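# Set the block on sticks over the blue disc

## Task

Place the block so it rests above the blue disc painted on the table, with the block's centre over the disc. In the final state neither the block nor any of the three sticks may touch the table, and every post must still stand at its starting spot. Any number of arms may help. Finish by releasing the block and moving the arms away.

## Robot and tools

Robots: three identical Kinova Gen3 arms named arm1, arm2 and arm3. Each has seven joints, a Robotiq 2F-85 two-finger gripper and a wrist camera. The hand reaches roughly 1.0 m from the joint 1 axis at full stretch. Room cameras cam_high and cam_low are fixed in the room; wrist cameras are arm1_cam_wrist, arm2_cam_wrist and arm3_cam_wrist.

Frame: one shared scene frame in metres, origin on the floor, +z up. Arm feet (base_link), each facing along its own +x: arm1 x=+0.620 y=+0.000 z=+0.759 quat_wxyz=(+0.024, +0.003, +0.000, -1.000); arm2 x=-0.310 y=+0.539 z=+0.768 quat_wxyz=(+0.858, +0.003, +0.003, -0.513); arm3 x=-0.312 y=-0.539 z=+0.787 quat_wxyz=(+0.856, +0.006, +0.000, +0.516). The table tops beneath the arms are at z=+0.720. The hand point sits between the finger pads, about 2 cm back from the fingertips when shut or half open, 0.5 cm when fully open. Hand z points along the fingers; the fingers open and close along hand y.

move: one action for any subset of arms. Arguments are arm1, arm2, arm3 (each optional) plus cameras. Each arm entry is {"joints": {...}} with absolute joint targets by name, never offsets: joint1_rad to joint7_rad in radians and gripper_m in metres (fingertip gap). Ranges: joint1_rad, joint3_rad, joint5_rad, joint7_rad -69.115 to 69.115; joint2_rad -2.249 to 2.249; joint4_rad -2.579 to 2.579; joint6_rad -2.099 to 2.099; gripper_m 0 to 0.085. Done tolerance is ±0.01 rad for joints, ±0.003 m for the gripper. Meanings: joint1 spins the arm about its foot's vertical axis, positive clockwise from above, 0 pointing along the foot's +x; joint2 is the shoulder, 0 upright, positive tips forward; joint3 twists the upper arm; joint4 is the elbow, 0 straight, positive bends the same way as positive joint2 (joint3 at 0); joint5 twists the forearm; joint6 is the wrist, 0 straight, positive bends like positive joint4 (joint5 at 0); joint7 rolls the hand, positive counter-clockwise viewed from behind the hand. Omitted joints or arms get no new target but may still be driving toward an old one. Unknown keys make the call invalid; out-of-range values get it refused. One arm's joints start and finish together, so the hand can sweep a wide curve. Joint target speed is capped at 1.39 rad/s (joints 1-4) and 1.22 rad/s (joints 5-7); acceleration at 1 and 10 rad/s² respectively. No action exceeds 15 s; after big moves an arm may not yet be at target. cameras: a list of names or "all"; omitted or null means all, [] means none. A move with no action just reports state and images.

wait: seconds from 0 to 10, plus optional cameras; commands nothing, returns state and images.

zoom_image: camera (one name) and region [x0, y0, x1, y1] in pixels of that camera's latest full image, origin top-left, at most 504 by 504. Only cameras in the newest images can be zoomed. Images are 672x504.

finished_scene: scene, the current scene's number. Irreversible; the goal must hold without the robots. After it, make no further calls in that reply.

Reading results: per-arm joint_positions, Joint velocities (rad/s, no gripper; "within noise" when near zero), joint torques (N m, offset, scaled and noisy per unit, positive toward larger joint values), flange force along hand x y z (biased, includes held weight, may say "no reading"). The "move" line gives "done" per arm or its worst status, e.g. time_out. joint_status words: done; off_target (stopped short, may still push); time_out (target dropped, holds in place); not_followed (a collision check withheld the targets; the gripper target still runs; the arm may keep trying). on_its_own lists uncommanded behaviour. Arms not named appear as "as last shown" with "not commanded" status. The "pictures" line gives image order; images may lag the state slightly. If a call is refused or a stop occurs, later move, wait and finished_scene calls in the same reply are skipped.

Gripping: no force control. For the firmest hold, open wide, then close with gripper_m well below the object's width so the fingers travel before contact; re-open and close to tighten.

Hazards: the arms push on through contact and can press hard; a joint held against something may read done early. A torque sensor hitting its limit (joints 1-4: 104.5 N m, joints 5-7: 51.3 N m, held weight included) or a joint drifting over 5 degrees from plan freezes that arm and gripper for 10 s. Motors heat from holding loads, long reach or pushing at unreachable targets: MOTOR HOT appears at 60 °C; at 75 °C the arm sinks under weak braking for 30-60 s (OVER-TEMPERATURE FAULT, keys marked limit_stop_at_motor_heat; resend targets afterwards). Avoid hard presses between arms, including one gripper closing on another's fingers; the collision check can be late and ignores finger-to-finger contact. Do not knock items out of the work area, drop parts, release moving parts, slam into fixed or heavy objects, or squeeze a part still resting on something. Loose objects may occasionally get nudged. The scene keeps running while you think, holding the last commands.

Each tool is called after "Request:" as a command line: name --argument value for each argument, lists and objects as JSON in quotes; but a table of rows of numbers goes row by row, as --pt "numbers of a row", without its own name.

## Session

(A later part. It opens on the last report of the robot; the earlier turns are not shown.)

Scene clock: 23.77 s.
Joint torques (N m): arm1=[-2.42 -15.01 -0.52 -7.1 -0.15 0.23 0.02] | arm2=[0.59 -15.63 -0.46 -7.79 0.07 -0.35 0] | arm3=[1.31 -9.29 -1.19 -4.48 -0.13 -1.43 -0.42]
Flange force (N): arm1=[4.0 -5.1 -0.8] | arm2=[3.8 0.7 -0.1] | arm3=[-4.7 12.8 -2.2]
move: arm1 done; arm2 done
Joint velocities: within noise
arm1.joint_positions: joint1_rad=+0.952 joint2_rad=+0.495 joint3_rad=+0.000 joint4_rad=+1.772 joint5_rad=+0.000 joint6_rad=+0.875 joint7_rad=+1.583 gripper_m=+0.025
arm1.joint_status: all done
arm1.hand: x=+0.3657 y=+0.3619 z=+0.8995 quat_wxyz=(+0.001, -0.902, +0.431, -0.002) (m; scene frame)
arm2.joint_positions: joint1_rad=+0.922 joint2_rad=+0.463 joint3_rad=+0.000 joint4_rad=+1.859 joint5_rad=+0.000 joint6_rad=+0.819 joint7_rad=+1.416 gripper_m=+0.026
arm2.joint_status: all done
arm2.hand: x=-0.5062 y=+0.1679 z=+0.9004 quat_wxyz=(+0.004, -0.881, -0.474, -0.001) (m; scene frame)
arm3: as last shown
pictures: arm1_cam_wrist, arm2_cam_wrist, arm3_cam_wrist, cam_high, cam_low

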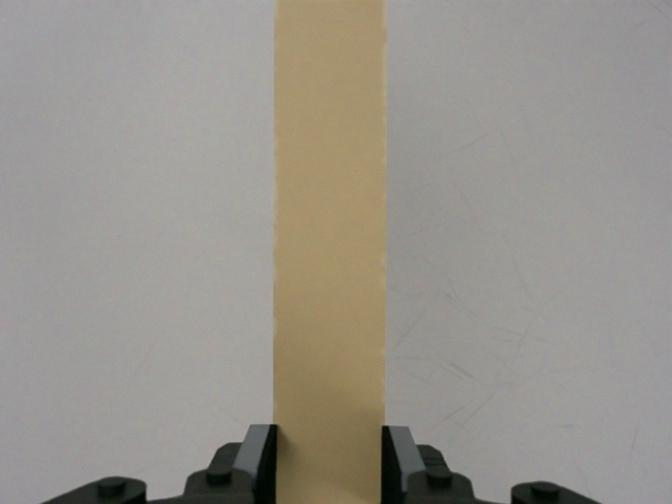

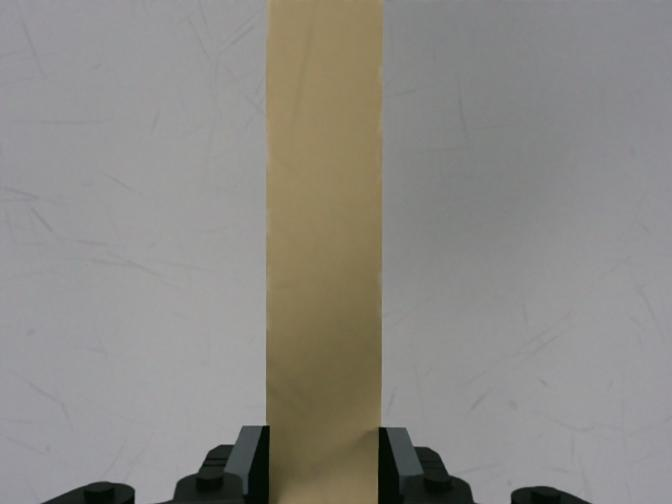

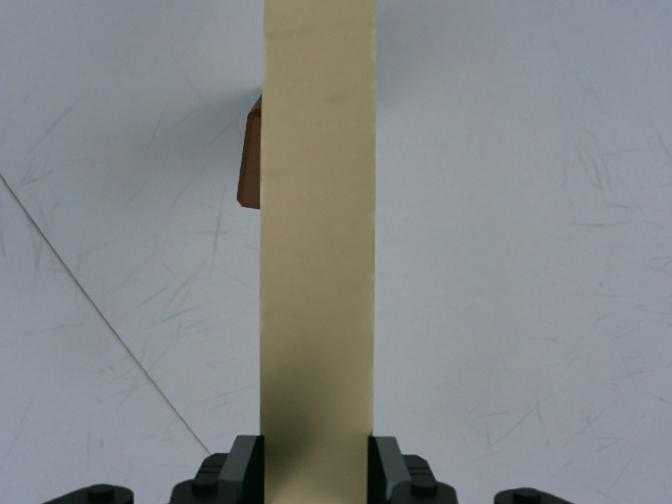

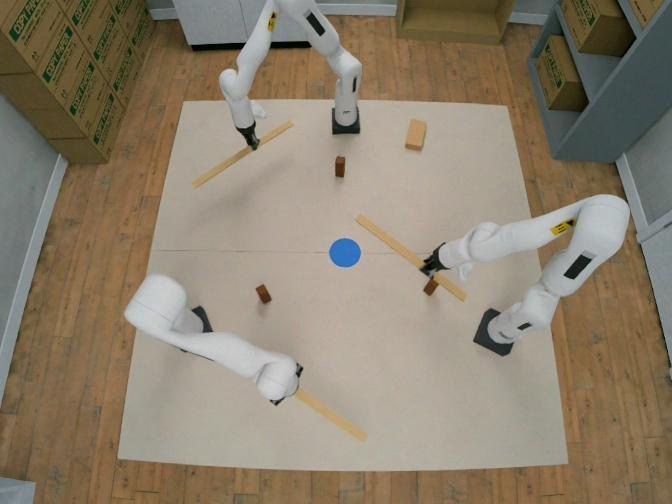

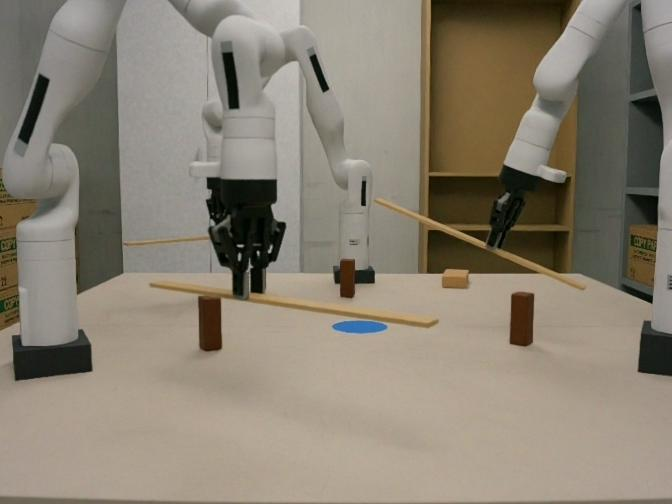

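Request:
move --arm1 '{"joints":{"joint1_rad":0.0356,"joint2_rad":0.0678,"joint4_rad":2.3870,"joint6_rad":0.3468,"joint7_rad":1.5412}}' --arm2 '{"joints":{"joint1_rad":-0.0398,"joint2_rad":0.0943,"joint4_rad":2.4003,"joint6_rad":0.3070,"joint7_rad":1.544}}' --cameras '["cam_high","cam_low"]'

Request:
move --arm1 '{"joints":{"joint1_rad":0.0429,"joint2_rad":0.2051,"joint4_rad":2.0563,"joint6_rad":0.5402,"joint7_rad":1.548}}' --arm2 '{"joints":{"joint1_rad":-0.0332,"joint2_rad":0.2230,"joint4_rad":2.0680,"joint6_rad":0.5106,"joint7_rad":1.550}}' --arm3 '{"joints":{"joint1_rad":0.0349,"joint2_rad":0.2732,"joint4_rad":2.0991,"joint6_rad":0.4293,"joint7_rad":1.549}}'

Request:
zoom_image --camera "cam_high" --region '[220, 120, 480, 340]'

Request:
zoom_image --camera "cam_low" --region '[170, 160, 550, 360]'

Scene clock: 26.47 s.
Joint torques (N m): arm1=[-2.5 -6.52 -0.74 -6.89 -0.14 -0.85 0.06] | arm2=[0.53 -7.99 -0.67 -7.64 0.04 -1.34 0] | arm3=[1.29 -9.29 -1.2 -4.46 -0.13 -1.38 -0.42]
Flange force (N): arm1=[2.8 -8.6 -3.9] | arm2=[3.5 3.0 -2.1] | arm3=[-4.6 12.6 -2.0]
move: arm1 done; arm2 done
Joint velocities: within noise
arm1.joint_positions: joint1_rad=+0.036 joint2_rad=+0.068 joint3_rad=+0.000 joint4_rad=+2.387 joint5_rad=+0.000 joint6_rad=+0.347 joint7_rad=+1.541 gripper_m=+0.025
arm1.joint_status: all done
arm1.hand: x=+0.2872 y=+0.0207 z=+0.9249 quat_wxyz=(-0.004, -0.986, +0.008, +0.167) (m; scene frame)
arm2.joint_positions: joint1_rad=-0.040 joint2_rad=+0.094 joint3_rad=+0.000 joint4_rad=+2.400 joint5_rad=+0.000 joint6_rad=+0.307 joint7_rad=+1.544 gripper_m=+0.026
arm2.joint_status: all done
arm2.hand: x=-0.1621 y=+0.2379 z=+0.9248 quat_wxyz=(-0.145, -0.501, -0.850, +0.079) (m; scene frame)
arm3: as last shown
pictures: cam_high, cam_low

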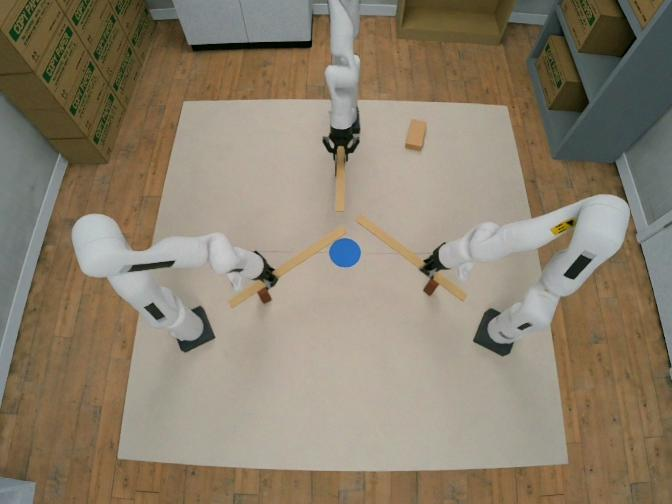

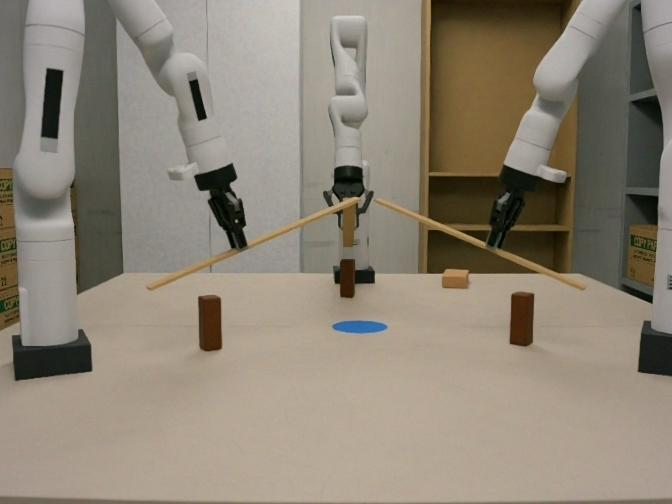

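Scene clock: 27.93 s.
Joint torques (N m): arm1=[-2.47 -10.53 -0.66 -8.2 -0.14 -0.83 0.01] | arm2=[0.5 -12.15 -0.59 -9.01 0.05 -1.35 -0.02] | arm3=[1.28 -13.12 -1.22 -6.18 -0.15 -1.42 -0.41]
Flange force (N): arm1=[3.5 -7.1 -2.3] | arm2=[3.6 2.0 -1.1] | arm3=[-5.1 5.1 -1.4]
move: arm1 done; arm2 done; arm3 done
Joint velocities: within noise
arm1.joint_positions: joint1_rad=+0.043 joint2_rad=+0.205 joint3_rad=+0.000 joint4_rad=+2.056 joint5_rad=+0.000 joint6_rad=+0.540 joint7_rad=+1.548 gripper_m=+0.025
arm1.joint_status: all done
arm1.hand: x=+0.1870 y=+0.0225 z=+0.9593 quat_wxyz=(-0.002, -0.986, +0.008, +0.167) (m; scene frame)
arm2.joint_positions: joint1_rad=-0.033 joint2_rad=+0.223 joint3_rad=+0.000 joint4_rad=+2.068 joint5_rad=+0.000 joint6_rad=+0.511 joint7_rad=+1.550 gripper_m=+0.026
arm2.joint_status: all done
arm2.hand: x=-0.1137 y=+0.1500 z=+0.9589 quat_wxyz=(-0.145, -0.501, -0.850, +0.079) (m; scene frame)
arm3.joint_positions: joint1_rad=+0.035 joint2_rad=+0.273 joint3_rad=+0.000 joint4_rad=+2.099 joint5_rad=+0.000 joint6_rad=+0.429 joint7_rad=+1.549 gripper_m=+0.025
arm3.joint_status: all done
arm3.hand: x=-0.0725 y=-0.1750 z=+0.9598 quat_wxyz=(-0.145, +0.484, -0.858, -0.093) (m; scene frame)
pictures: arm1_cam_wrist, arm2_cam_wrist, arm3_cam_wrist, cam_high, cam_low

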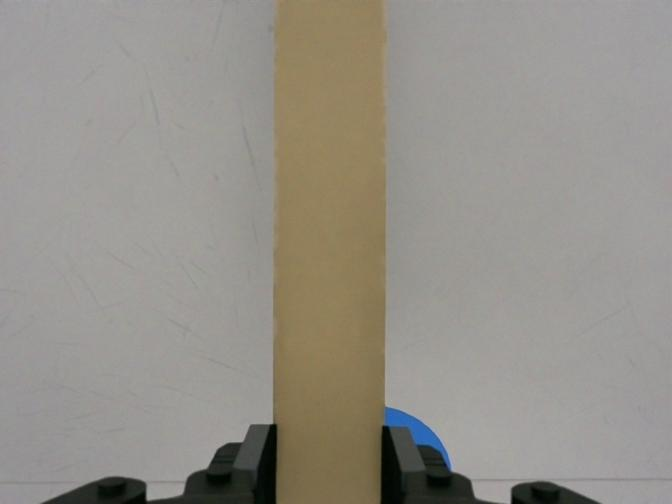

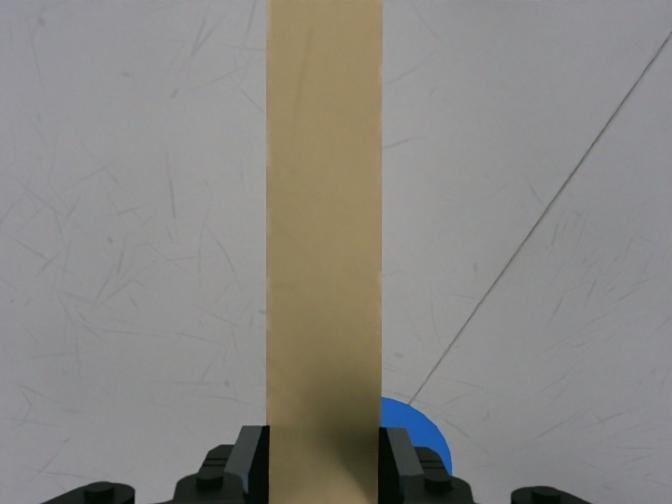

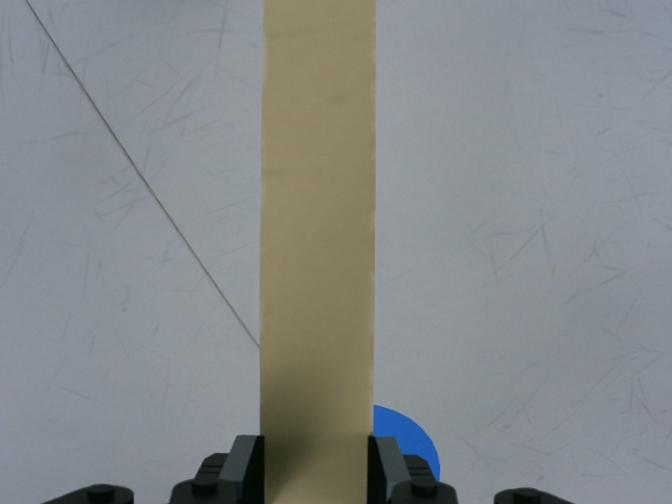

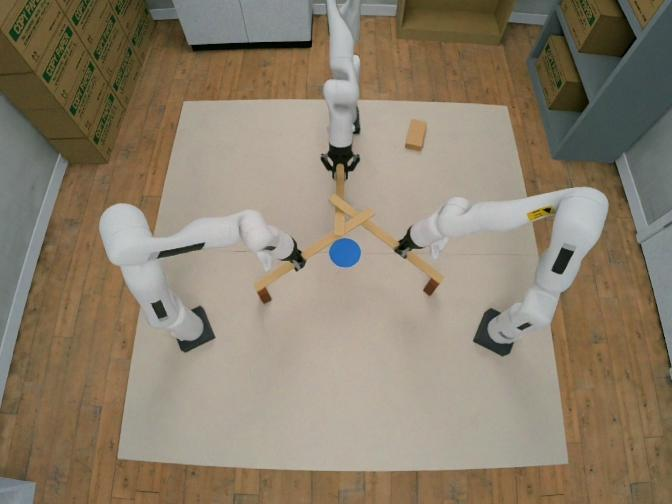

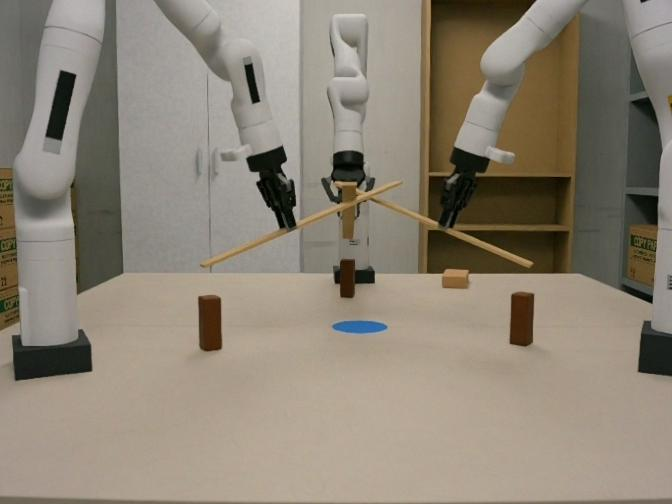

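Scaled by 1.938 from the camera's 672x504 image, which has a finer 960x720 frame.

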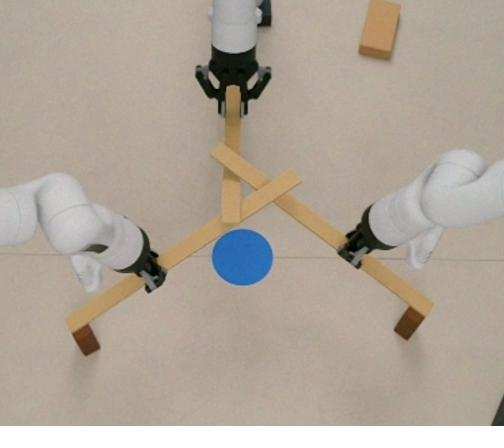

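Scaled by 1.326 from the camera's 672x504 image, which has a finer 960x720 frame.

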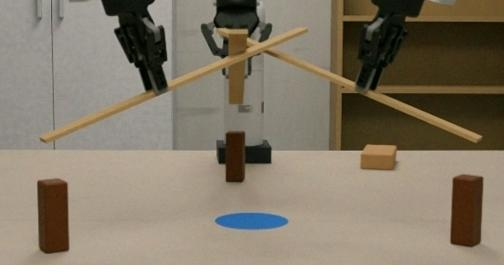

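Request:
move --arm1 '{"joints":{"joint2_rad":0.4034,"joint4_rad":2.0395,"joint6_rad":0.4863}}' --arm2 '{"joints":{"joint2_rad":0.4236,"joint4_rad":2.0459,"joint6_rad":0.4597}}' --arm3 '{"joints":{"joint2_rad":0.4804,"joint4_rad":2.0624,"joint6_rad":0.3864}}' --cameras '["cam_low","cam_high"]'

Request:
zoom_image --camera "cam_low" --region '[170, 200, 550, 360]'

Request:
zoom_image --camera "cam_low" --region '[290, 210, 430, 300]'

Scene clock: 29.50 s.
Joint torques (N m): arm1=[-2.46 -12.89 -0.66 -6.65 -0.12 -0.45 0.05] | arm2=[0.51 -14.54 -0.5 -7.45 0.07 -1 -0.02] | arm3=[1.21 -15.46 -1.16 -4.52 -0.13 -1.02 -0.45]
Flange force (N): arm1=[3.0 -6.9 -2.2] | arm2=[3.5 2.3 -1.2] | arm3=[-5.4 4.6 -1.0]
move: arm1 done; arm2 done; arm3 done
Joint velocities: within noise
arm1.joint_positions: joint1_rad=+0.043 joint2_rad=+0.403 joint3_rad=+0.000 joint4_rad=+2.039 joint5_rad=+0.000 joint6_rad=+0.486 joint7_rad=+1.548 gripper_m=+0.025
arm1.joint_status: all done
arm1.hand: x=+0.1862 y=+0.0225 z=+0.8831 quat_wxyz=(-0.001, -0.995, +0.008, +0.103) (m; scene frame)
arm2.joint_positions: joint1_rad=-0.033 joint2_rad=+0.424 joint3_rad=+0.000 joint4_rad=+2.046 joint5_rad=+0.000 joint6_rad=+0.460 joint7_rad=+1.550 gripper_m=+0.026
arm2.joint_status: all done
arm2.hand: x=-0.1132 y=+0.1496 z=+0.8826 quat_wxyz=(-0.090, -0.505, -0.857, +0.049) (m; scene frame)
arm3.joint_positions: joint1_rad=+0.035 joint2_rad=+0.480 joint3_rad=+0.000 joint4_rad=+2.062 joint5_rad=+0.000 joint6_rad=+0.386 joint7_rad=+1.549 gripper_m=+0.025
arm3.joint_status: all done
arm3.hand: x=-0.0723 y=-0.1730 z=+0.8832 quat_wxyz=(-0.091, +0.489, -0.866, -0.061) (m; scene frame)
pictures: cam_high, cam_low

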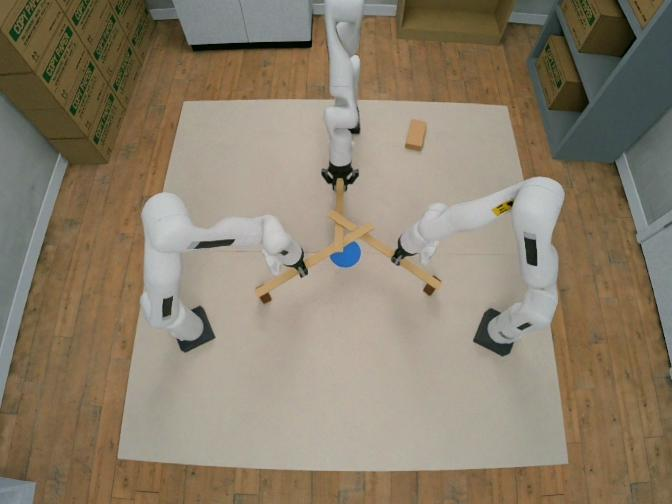

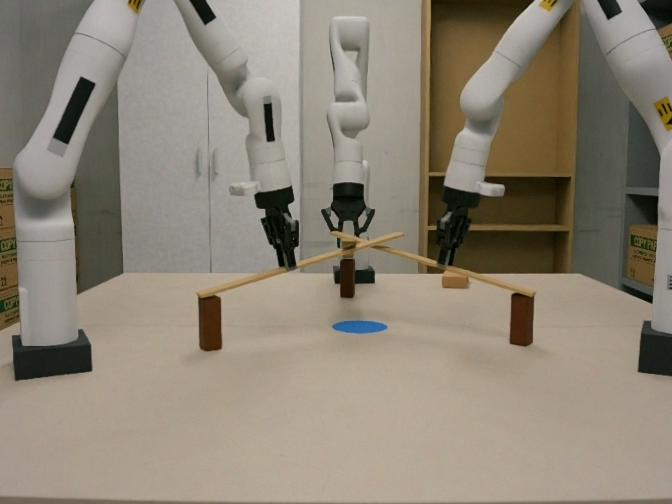

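Scaled by 1.326 from the camera's 672x504 image, which has a finer 960x720 frame.

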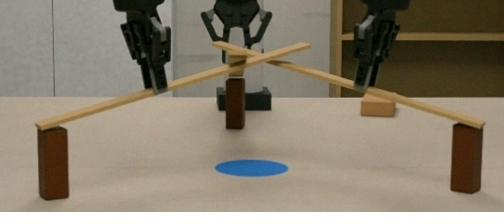

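Scaled by 3.600 from the camera's 672x504 image, which has a finer 960x720 frame.

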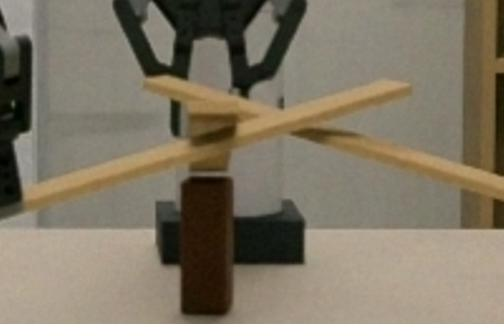

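Request:
move --arm1 '{"joints":{"joint2_rad":0.4305,"joint4_rad":2.0372,"joint6_rad":0.4789}}' --arm2 '{"joints":{"joint2_rad":0.4509,"joint4_rad":2.0429,"joint6_rad":0.4528}}' --arm3 '{"joints":{"joint2_rad":0.5086,"joint4_rad":2.0574,"joint6_rad":0.3806}}' --cameras '["cam_low"]'

Request:
zoom_image --camera "cam_low" --region '[290, 210, 430, 300]'

Request:
zoom_image --camera "cam_low" --region '[180, 260, 280, 330]'

Request:
zoom_image --camera "cam_low" --region '[460, 260, 560, 330]'

Scene clock: 30.37 s.
Joint torques (N m): arm1=[-2.65 -14.75 -0.75 -8.08 -0.19 -1.11 0.03] | arm2=[0.75 -16.38 -0.25 -8.6 0.03 -1.58 -0.11] | arm3=[1.47 -10.16 -0.88 -2.35 -0.06 -0.78 -0.45]
Flange force (N): arm1=[5.0 -7.4 0.3] | arm2=[4.8 2.7 1.3] | arm3=[-5.8 5.2 -14.9]
move: arm1 done; arm2 done; arm3 done
Joint velocities: within noise
arm1.joint_positions: joint1_rad=+0.043 joint2_rad=+0.430 joint3_rad=+0.000 joint4_rad=+2.037 joint5_rad=+0.000 joint6_rad=+0.479 joint7_rad=+1.548 gripper_m=+0.025
arm1.joint_status: all done
arm1.hand: x=+0.1872 y=+0.0225 z=+0.8724 quat_wxyz=(-0.001, -0.995, +0.008, +0.095) (m; scene frame)
arm2.joint_positions: joint1_rad=-0.033 joint2_rad=+0.451 joint3_rad=+0.000 joint4_rad=+2.043 joint5_rad=+0.000 joint6_rad=+0.453 joint7_rad=+1.550 gripper_m=+0.026
arm2.joint_status: all done
arm2.hand: x=-0.1137 y=+0.1506 z=+0.8720 quat_wxyz=(-0.082, -0.506, -0.858, +0.044) (m; scene frame)
arm3.joint_positions: joint1_rad=+0.035 joint2_rad=+0.509 joint3_rad=+0.000 joint4_rad=+2.057 joint5_rad=+0.000 joint6_rad=+0.381 joint7_rad=+1.549 gripper_m=+0.025
arm3.joint_status: all done
arm3.hand: x=-0.0729 y=-0.1737 z=+0.8724 quat_wxyz=(-0.084, +0.489, -0.866, -0.056) (m; scene frame)
pictures: cam_low

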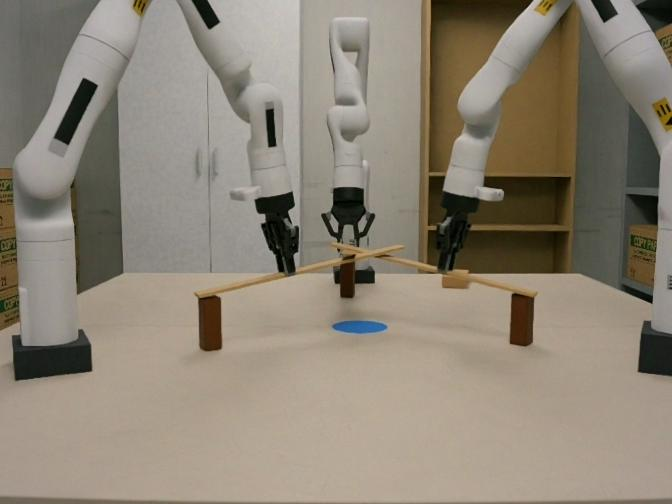

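Scaled by 3.600 from the camera's 672x504 image, which has a finer 960x720 frame.

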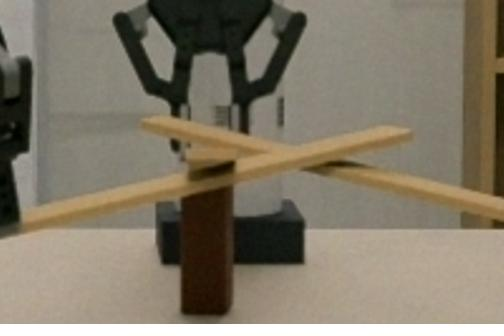

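Scaled by 5.040 from the camera's 672x504 image, which has a finer 960x720 frame.

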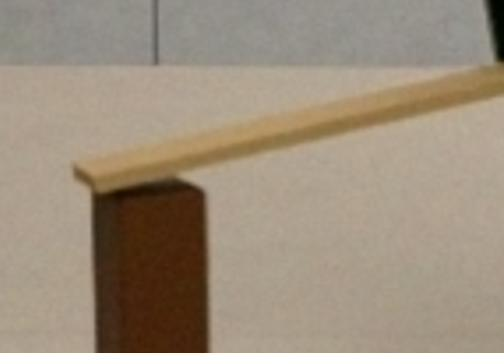

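Scaled by 5.040 from the camera's 672x504 image, which has a finer 960x720 frame.

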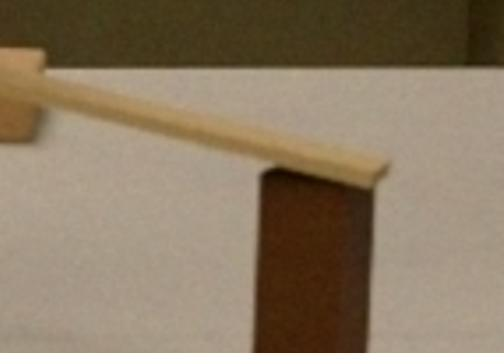

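Request:
move --arm1 '{"joints":{"gripper_m":0.05}}' --arm2 '{"joints":{"gripper_m":0.05}}' --arm3 '{"joints":{"gripper_m":0.05}}' --cameras '["cam_low","cam_high","arm1_cam_wrist","arm2_cam_wrist","arm3_cam_wrist"]'

Request:
zoom_image --camera "cam_low" --region '[170, 200, 550, 360]'

Request:
zoom_image --camera "cam_high" --region '[220, 120, 480, 340]'

Scene clock: 31.37 s.
Joint torques (N m): arm1=[-2.45 -12.86 -0.61 -6.13 -0.16 -0.31 0.02] | arm2=[0.53 -14.54 -0.5 -7.03 0.07 -0.87 -0.02] | arm3=[1.24 -15.53 -1.15 -4.17 -0.14 -0.92 -0.43]
Flange force (N): arm1=[2.6 -6.9 -2.9] | arm2=[3.3 2.4 -1.8] | arm3=[-5.4 4.7 -1.4]
move: arm1 done; arm2 done; arm3 done
Joint velocities: within noise
arm1.joint_positions: joint1_rad=+0.043 joint2_rad=+0.430 joint3_rad=+0.000 joint4_rad=+2.037 joint5_rad=+0.000 joint6_rad=+0.479 joint7_rad=+1.548 gripper_m=+0.050
arm1.joint_status: all done
arm1.hand: x=+0.1872 y=+0.0225 z=+0.8724 quat_wxyz=(-0.001, -0.995, +0.008, +0.095) (m; scene frame)
arm2.joint_positions: joint1_rad=-0.033 joint2_rad=+0.451 joint3_rad=+0.000 joint4_rad=+2.043 joint5_rad=+0.000 joint6_rad=+0.453 joint7_rad=+1.550 gripper_m=+0.050
arm2.joint_status: all done
arm2.hand: x=-0.1137 y=+0.1506 z=+0.8720 quat_wxyz=(-0.082, -0.506, -0.858, +0.044) (m; scene frame)
arm3.joint_positions: joint1_rad=+0.035 joint2_rad=+0.509 joint3_rad=+0.000 joint4_rad=+2.057 joint5_rad=+0.000 joint6_rad=+0.381 joint7_rad=+1.549 gripper_m=+0.050
arm3.joint_status: all done
arm3.hand: x=-0.0729 y=-0.1737 z=+0.8724 quat_wxyz=(-0.084, +0.489, -0.866, -0.056) (m; scene frame)
pictures: arm1_cam_wrist, arm2_cam_wrist, arm3_cam_wrist, cam_high, cam_low

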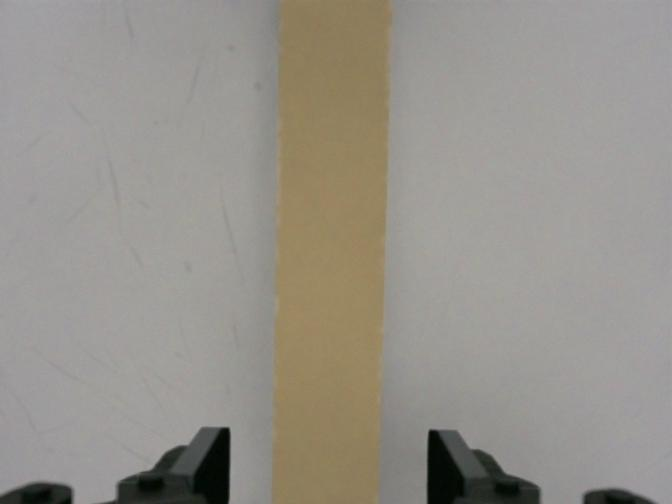

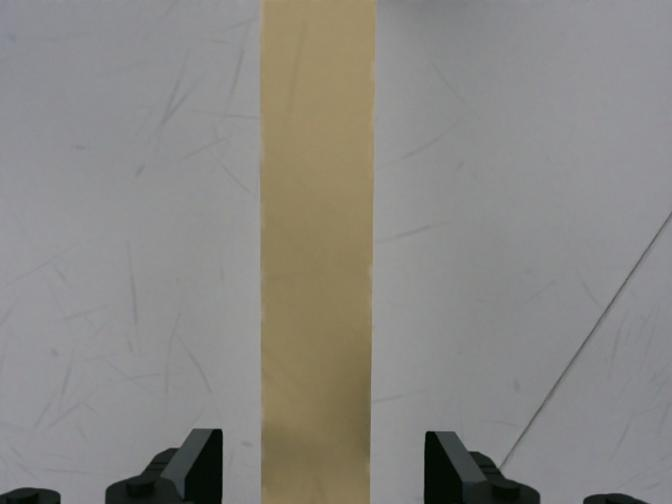

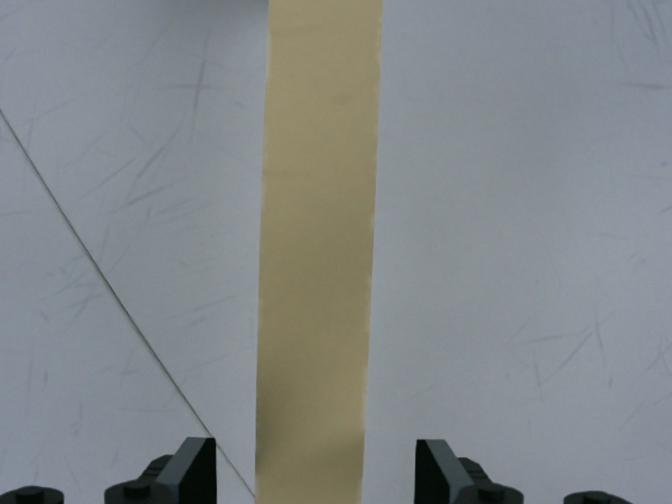

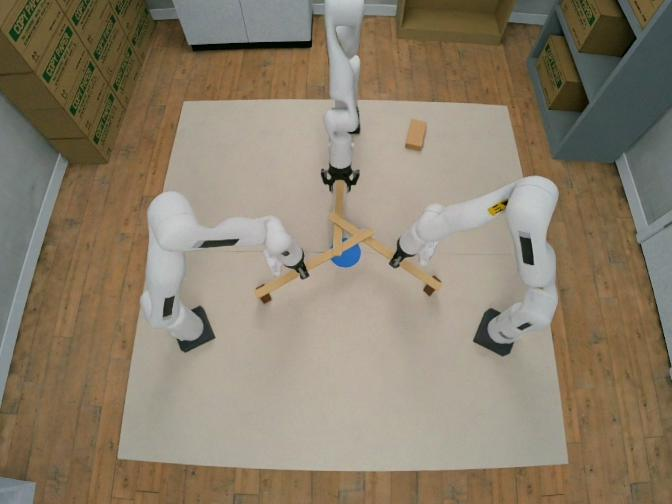

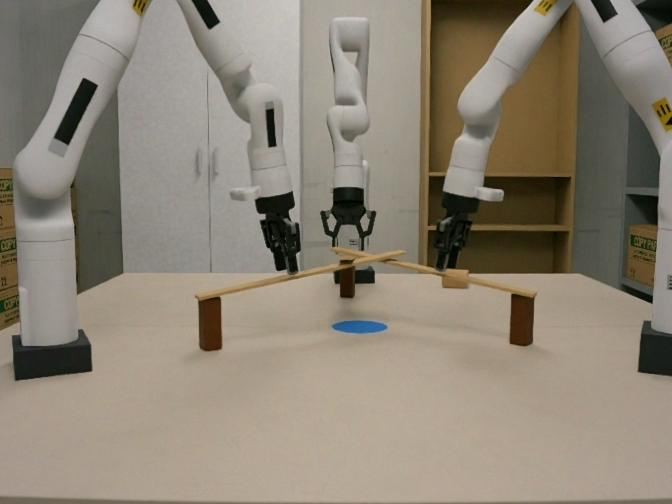

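Scaled by 1.326 from the camera's 672x504 image, which has a finer 960x720 frame.

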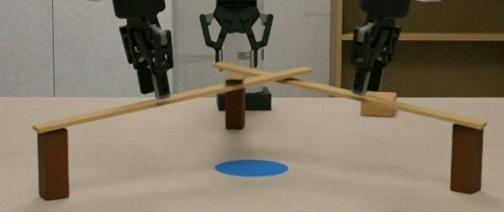

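Scaled by 1.938 from the camera's 672x504 image, which has a finer 960x720 frame.

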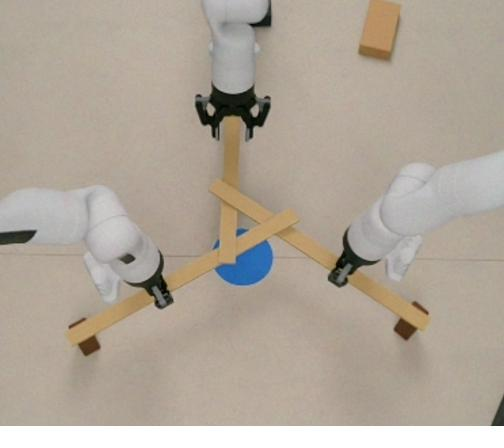

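Request:
move --arm1 '{"joints":{"joint2_rad":0.2896,"joint4_rad":2.1584,"joint6_rad":0.4336}}' --arm2 '{"joints":{"joint2_rad":0.3112,"joint4_rad":2.1672,"joint6_rad":0.4032}}' --arm3 '{"joints":{"joint2_rad":0.3720,"joint4_rad":2.1891,"joint6_rad":0.3205}}' --cameras '[]'

Request:
move --arm1 '{"joints":{"joint2_rad":-0.2,"joint4_rad":2.1,"joint6_rad":1.24,"gripper_m":0.085}}' --arm2 '{"joints":{"joint2_rad":-0.2,"joint4_rad":2.1,"joint6_rad":1.24}}' --arm3 '{"joints":{"joint2_rad":-0.2,"joint4_rad":2.1,"joint6_rad":1.24}}' --cameras '[]'

Request:
move --arm1 '{"joints":{"joint1_rad":-1.3465,"joint2_rad":0.1614,"joint4_rad":1.7851,"joint6_rad":1.1951,"joint7_rad":1.571}}' --cameras '["arm1_cam_wrist","cam_high","cam_low"]'

Request:
zoom_image --camera "cam_high" --region '[220, 120, 480, 340]'

Scene clock: 33.23 s.
Joint torques (N m): arm1=[-2.46 -10.56 -0.62 -6.45 -0.1 -0.51 0.02] | arm2=[0.54 -12.11 -0.54 -7.36 0.06 -1.06 0] | arm3=[1.28 -13.19 -1.17 -4.4 -0.13 -1.09 -0.43]
Flange force (N): arm1=[2.5 -8.2 -3.2] | arm2=[3.4 3.0 -2.1] | arm3=[-5.2 6.3 -1.8]
move: arm1 done; arm2 done; arm3 done
Joint velocities: within noise
arm1.joint_positions: joint1_rad=+0.043 joint2_rad=+0.290 joint3_rad=+0.000 joint4_rad=+2.158 joint5_rad=+0.000 joint6_rad=+0.434 joint7_rad=+1.548 gripper_m=+0.050
arm1.joint_status: all done
arm1.hand: x=+0.2179 y=+0.0227 z=+0.9019 quat_wxyz=(-0.002, -0.992, +0.008, +0.127) (m; scene frame)
arm2.joint_positions: joint1_rad=-0.033 joint2_rad=+0.311 joint3_rad=+0.000 joint4_rad=+2.167 joint5_rad=+0.000 joint6_rad=+0.403 joint7_rad=+1.550 gripper_m=+0.050
arm2.joint_status: all done
arm2.hand: x=-0.1292 y=+0.1771 z=+0.9016 quat_wxyz=(-0.110, -0.504, -0.855, +0.060) (m; scene frame)
arm3.joint_positions: joint1_rad=+0.035 joint2_rad=+0.372 joint3_rad=+0.000 joint4_rad=+2.189 joint5_rad=+0.000 joint6_rad=+0.320 joint7_rad=+1.549 gripper_m=+0.050
arm3.joint_status: all done
arm3.hand: x=-0.0881 y=-0.2009 z=+0.9020 quat_wxyz=(-0.111, +0.487, -0.863, -0.073) (m; scene frame)
pictures: none
No camera images: "cameras" was empty.

Scene clock: 35.07 s.
Joint torques (N m): arm1=[-2.51 -2.68 -0.86 -8.55 -0.13 0.26 -0.01] | arm2=[0.51 -3.81 -0.79 -9.53 0.05 -0.32 0.01] | arm3=[1.34 -4.35 -1.37 -7.24 -0.16 -0.31 -0.42]
Flange force (N): arm1=[4.9 -4.9 -0.2] | arm2=[4.1 -1.1 0.6] | arm3=[-2.3 -3.3 -5.1]
move: arm1 done; arm2 done; arm3 done
Joint velocities: within noise
arm1.joint_positions: joint1_rad=+0.043 joint2_rad=-0.200 joint3_rad=+0.000 joint4_rad=+2.100 joint5_rad=+0.000 joint6_rad=+1.240 joint7_rad=+1.548 gripper_m=+0.085
arm1.joint_status: all done
arm1.hand: x=+0.4040 y=+0.0238 z=+1.0417 quat_wxyz=(+0.000, -1.000, +0.008, -0.002) (m; scene frame)
arm2.joint_positions: joint1_rad=-0.033 joint2_rad=-0.200 joint3_rad=+0.000 joint4_rad=+2.100 joint5_rad=+0.000 joint6_rad=+1.240 joint7_rad=+1.550 gripper_m=+0.050
arm2.joint_status: all done
arm2.hand: x=-0.2235 y=+0.3383 z=+1.0506 quat_wxyz=(+0.002, -0.508, -0.862, -0.003) (m; scene frame)
arm3.joint_positions: joint1_rad=+0.035 joint2_rad=-0.200 joint3_rad=+0.000 joint4_rad=+2.100 joint5_rad=+0.000 joint6_rad=+1.240 joint7_rad=+1.549 gripper_m=+0.050
arm3.joint_status: all done
arm3.hand: x=-0.1819 y=-0.3685 z=+1.0720 quat_wxyz=(-0.001, +0.492, -0.871, -0.007) (m; scene frame)
pictures: none
No camera images: "cameras" was empty.

Scene clock: 37.73 s.
Joint torques (N m): arm1=[-2.5 -9.76 -0.71 -8.5 -0.18 0.26 0.02] | arm2=[0.52 -3.81 -0.8 -9.52 0.04 -0.34 0.01] | arm3=[1.35 -4.38 -1.38 -7.26 -0.15 -0.33 -0.41]
Flange force (N): arm1=[4.6 -5.1 0.1] | arm2=[4.0 -1.1 0.5] | arm3=[-2.3 -3.3 -5.1]
move: arm1 done
Joint velocities: within noise
arm1.joint_positions: joint1_rad=-1.346 joint2_rad=+0.161 joint3_rad=+0.000 joint4_rad=+1.785 joint5_rad=+0.000 joint6_rad=+1.195 joint7_rad=+1.571 gripper_m=+0.085
arm1.joint_status: all done
arm1.hand: x=+0.5313 y=-0.3500 z=+1.0315 quat_wxyz=(-0.002, -0.766, -0.643, -0.002) (m; scene frame)
arm2, arm3: as last shown
pictures: arm1_cam_wrist, cam_high, cam_low

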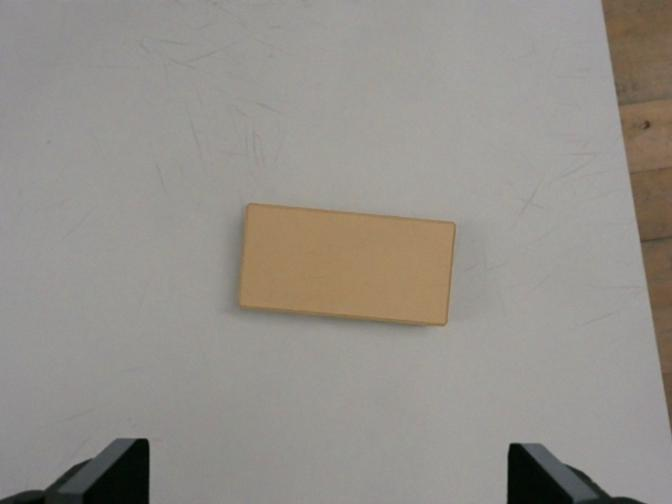

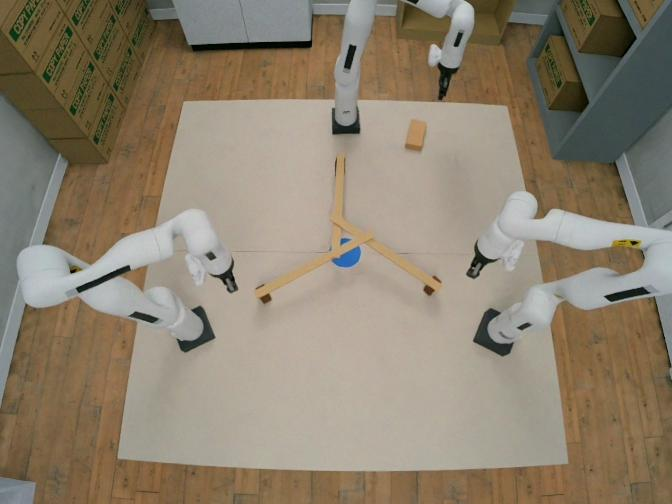

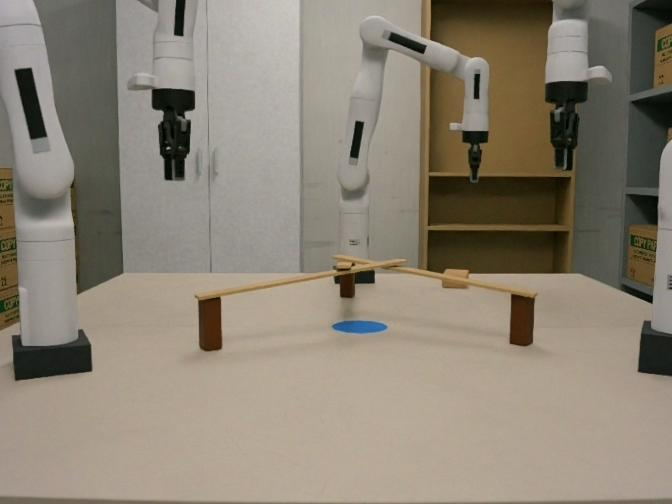

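Scaled by 1.938 from the camera's 672x504 image, which has a finer 960x720 frame.

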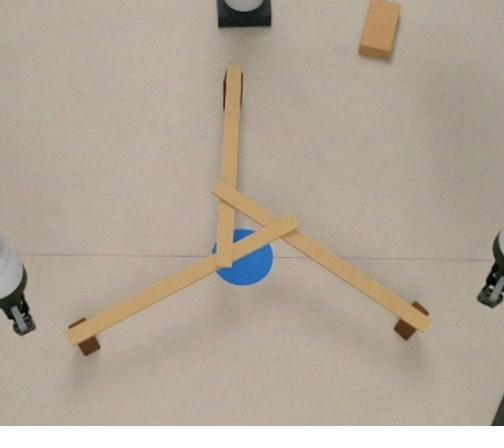

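Request:
move --arm1 '{"joints":{"joint1_rad":-1.3891,"joint2_rad":0.3805,"joint4_rad":2.2362,"joint6_rad":0.5249,"joint7_rad":-0.133}}' --cameras '["arm1_cam_wrist","cam_low"]'

Request:
zoom_image --camera "cam_low" --region '[290, 210, 430, 300]'

Scene clock: 42.00 s.
Joint torques (N m): arm1=[-2.44 -10.24 -0.64 -4.55 -0.21 0.18 0.03] | arm2=[0.51 -3.8 -0.76 -9.55 0.05 -0.32 -0.01] | arm3=[1.35 -4.33 -1.41 -7.23 -0.15 -0.32 -0.44]
Flange force (N): arm1=[-7.6 -2.0 -3.2] | arm2=[4.1 -1.0 0.6] | arm3=[-2.3 -3.5 -5.2]
move: arm1 done
Joint velocities: within noise
arm1.joint_positions: joint1_rad=-1.389 joint2_rad=+0.381 joint3_rad=+0.000 joint4_rad=+2.236 joint5_rad=+0.000 joint6_rad=+0.525 joint7_rad=-0.133 gripper_m=+0.085
arm1.joint_status: all done
arm1.hand: x=+0.5534 y=-0.3075 z=+0.8503 quat_wxyz=(+0.000, -0.991, +0.132, -0.003) (m; scene frame)
arm2, arm3: as last shown
pictures: arm1_cam_wrist, cam_low

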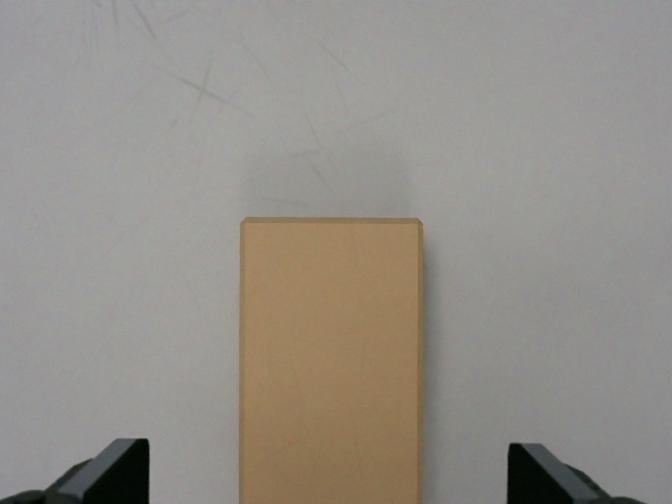

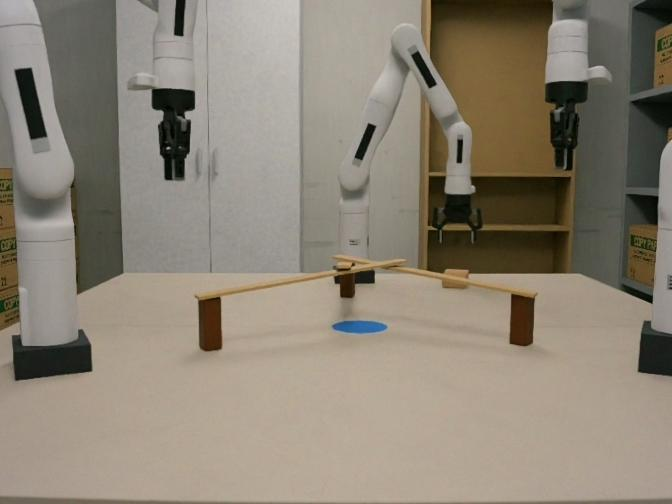

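Scaled by 3.600 from the camera's 672x504 image, which has a finer 960x720 frame.

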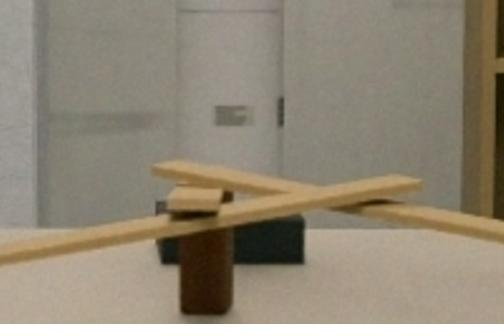

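Request:
move --arm1 '{"joints":{"joint2_rad":0.6739,"joint4_rad":2.3041,"joint6_rad":0.1636}}' --cameras '[]'

Request:
move --arm1 '{"joints":{"gripper_m":0.064}}' --cameras '[]'

Request:
move --arm1 '{"joints":{"joint2_rad":0.3805,"joint4_rad":2.2362,"joint6_rad":0.5249}}' --cameras '["arm1_cam_wrist","cam_low"]'

Request:
zoom_image --camera "cam_low" --region '[400, 200, 520, 300]'

Scene clock: 43.60 s.
Joint torques (N m): arm1=[-2.49 -12.3 -0.51 -1.41 -0.14 0.2 0.06] | arm2=[0.51 -3.77 -0.79 -9.53 0.07 -0.33 0] | arm3=[1.36 -4.34 -1.39 -7.22 -0.16 -0.31 -0.43]
Flange force (N): arm1=[-8.1 -0.1 -4.1] | arm2=[4.2 -1.1 0.5] | arm3=[-2.3 -3.4 -5.2]
move: arm1 done
Joint velocities: within noise
arm1.joint_positions: joint1_rad=-1.389 joint2_rad=+0.674 joint3_rad=+0.000 joint4_rad=+2.304 joint5_rad=+0.000 joint6_rad=+0.164 joint7_rad=-0.133 gripper_m=+0.085
arm1.joint_status: all done
arm1.hand: x=+0.5539 y=-0.3075 z=+0.7503 quat_wxyz=(+0.000, -0.991, +0.132, -0.003) (m; scene frame)
arm2, arm3: as last shown
pictures: none
No camera images: "cameras" was empty.

Scene clock: 44.27 s.
Joint torques (N m): arm1=[-2.6 -0.97 -1 -2.12 -0.29 -1.42 -0.11] | arm2=[0.51 -3.83 -0.76 -9.56 0.07 -0.3 -0.01] | arm3=[1.34 -4.36 -1.39 -7.24 -0.15 -0.33 -0.42]
Flange force (N): arm1=[-9.2 -3.8 -45.2] | arm2=[4.0 -1.0 0.7] | arm3=[-2.3 -3.4 -5.2]
move: arm1 off_target
Joint velocities: within noise
arm1.joint_positions: joint1_rad=-1.389 joint2_rad=+0.674 joint3_rad=+0.000 joint4_rad=+2.304 joint5_rad=+0.000 joint6_rad=+0.164 joint7_rad=-0.133 gripper_m=+0.069
arm1.joint_status: gripper_m off_target (ended at +0.069, target +0.064)
arm1.hand: x=+0.5539 y=-0.3075 z=+0.7503 quat_wxyz=(+0.000, -0.991, +0.132, -0.003) (m; scene frame)
arm2, arm3: as last shown
pictures: none
No camera images: "cameras" was empty.

Scene clock: 45.67 s.
Joint torques (N m): arm1=[-2.53 -11.07 -0.59 -5 -0.16 0.17 0.01] | arm2=[0.52 -3.81 -0.79 -9.54 0.06 -0.31 0.02] | arm3=[1.34 -4.35 -1.39 -7.24 -0.14 -0.32 -0.44]
Flange force (N): arm1=[-8.0 -2.0 -0.5] | arm2=[4.1 -1.0 0.6] | arm3=[-2.3 -3.5 -5.2]
move: arm1 done
Joint velocities: within noise
arm1.joint_positions: joint1_rad=-1.389 joint2_rad=+0.381 joint3_rad=+0.000 joint4_rad=+2.236 joint5_rad=+0.000 joint6_rad=+0.525 joint7_rad=-0.133 gripper_m=+0.069
arm1.joint_status: all done
arm1.hand: x=+0.5534 y=-0.3075 z=+0.8503 quat_wxyz=(+0.000, -0.991, +0.132, -0.003) (m; scene frame)
arm2, arm3: as last shown
pictures: arm1_cam_wrist, cam_low

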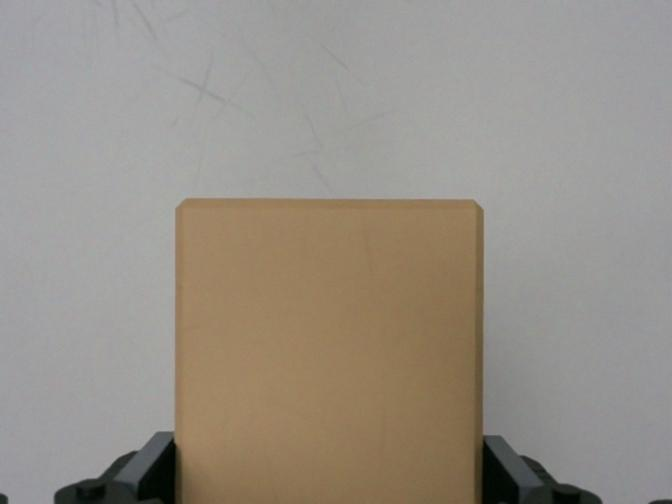

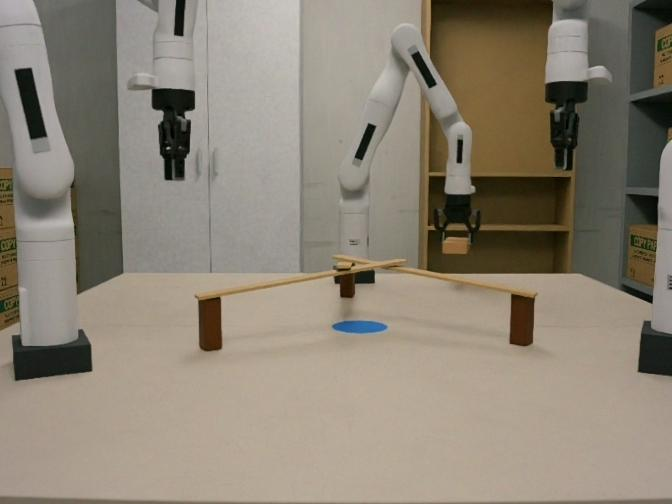

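Scaled by 4.200 from the camera's 672x504 image, which has a finer 960x720 frame.

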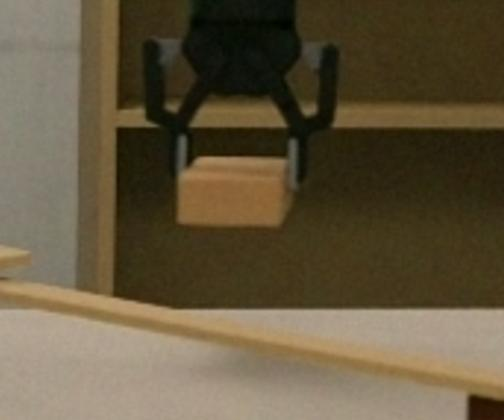

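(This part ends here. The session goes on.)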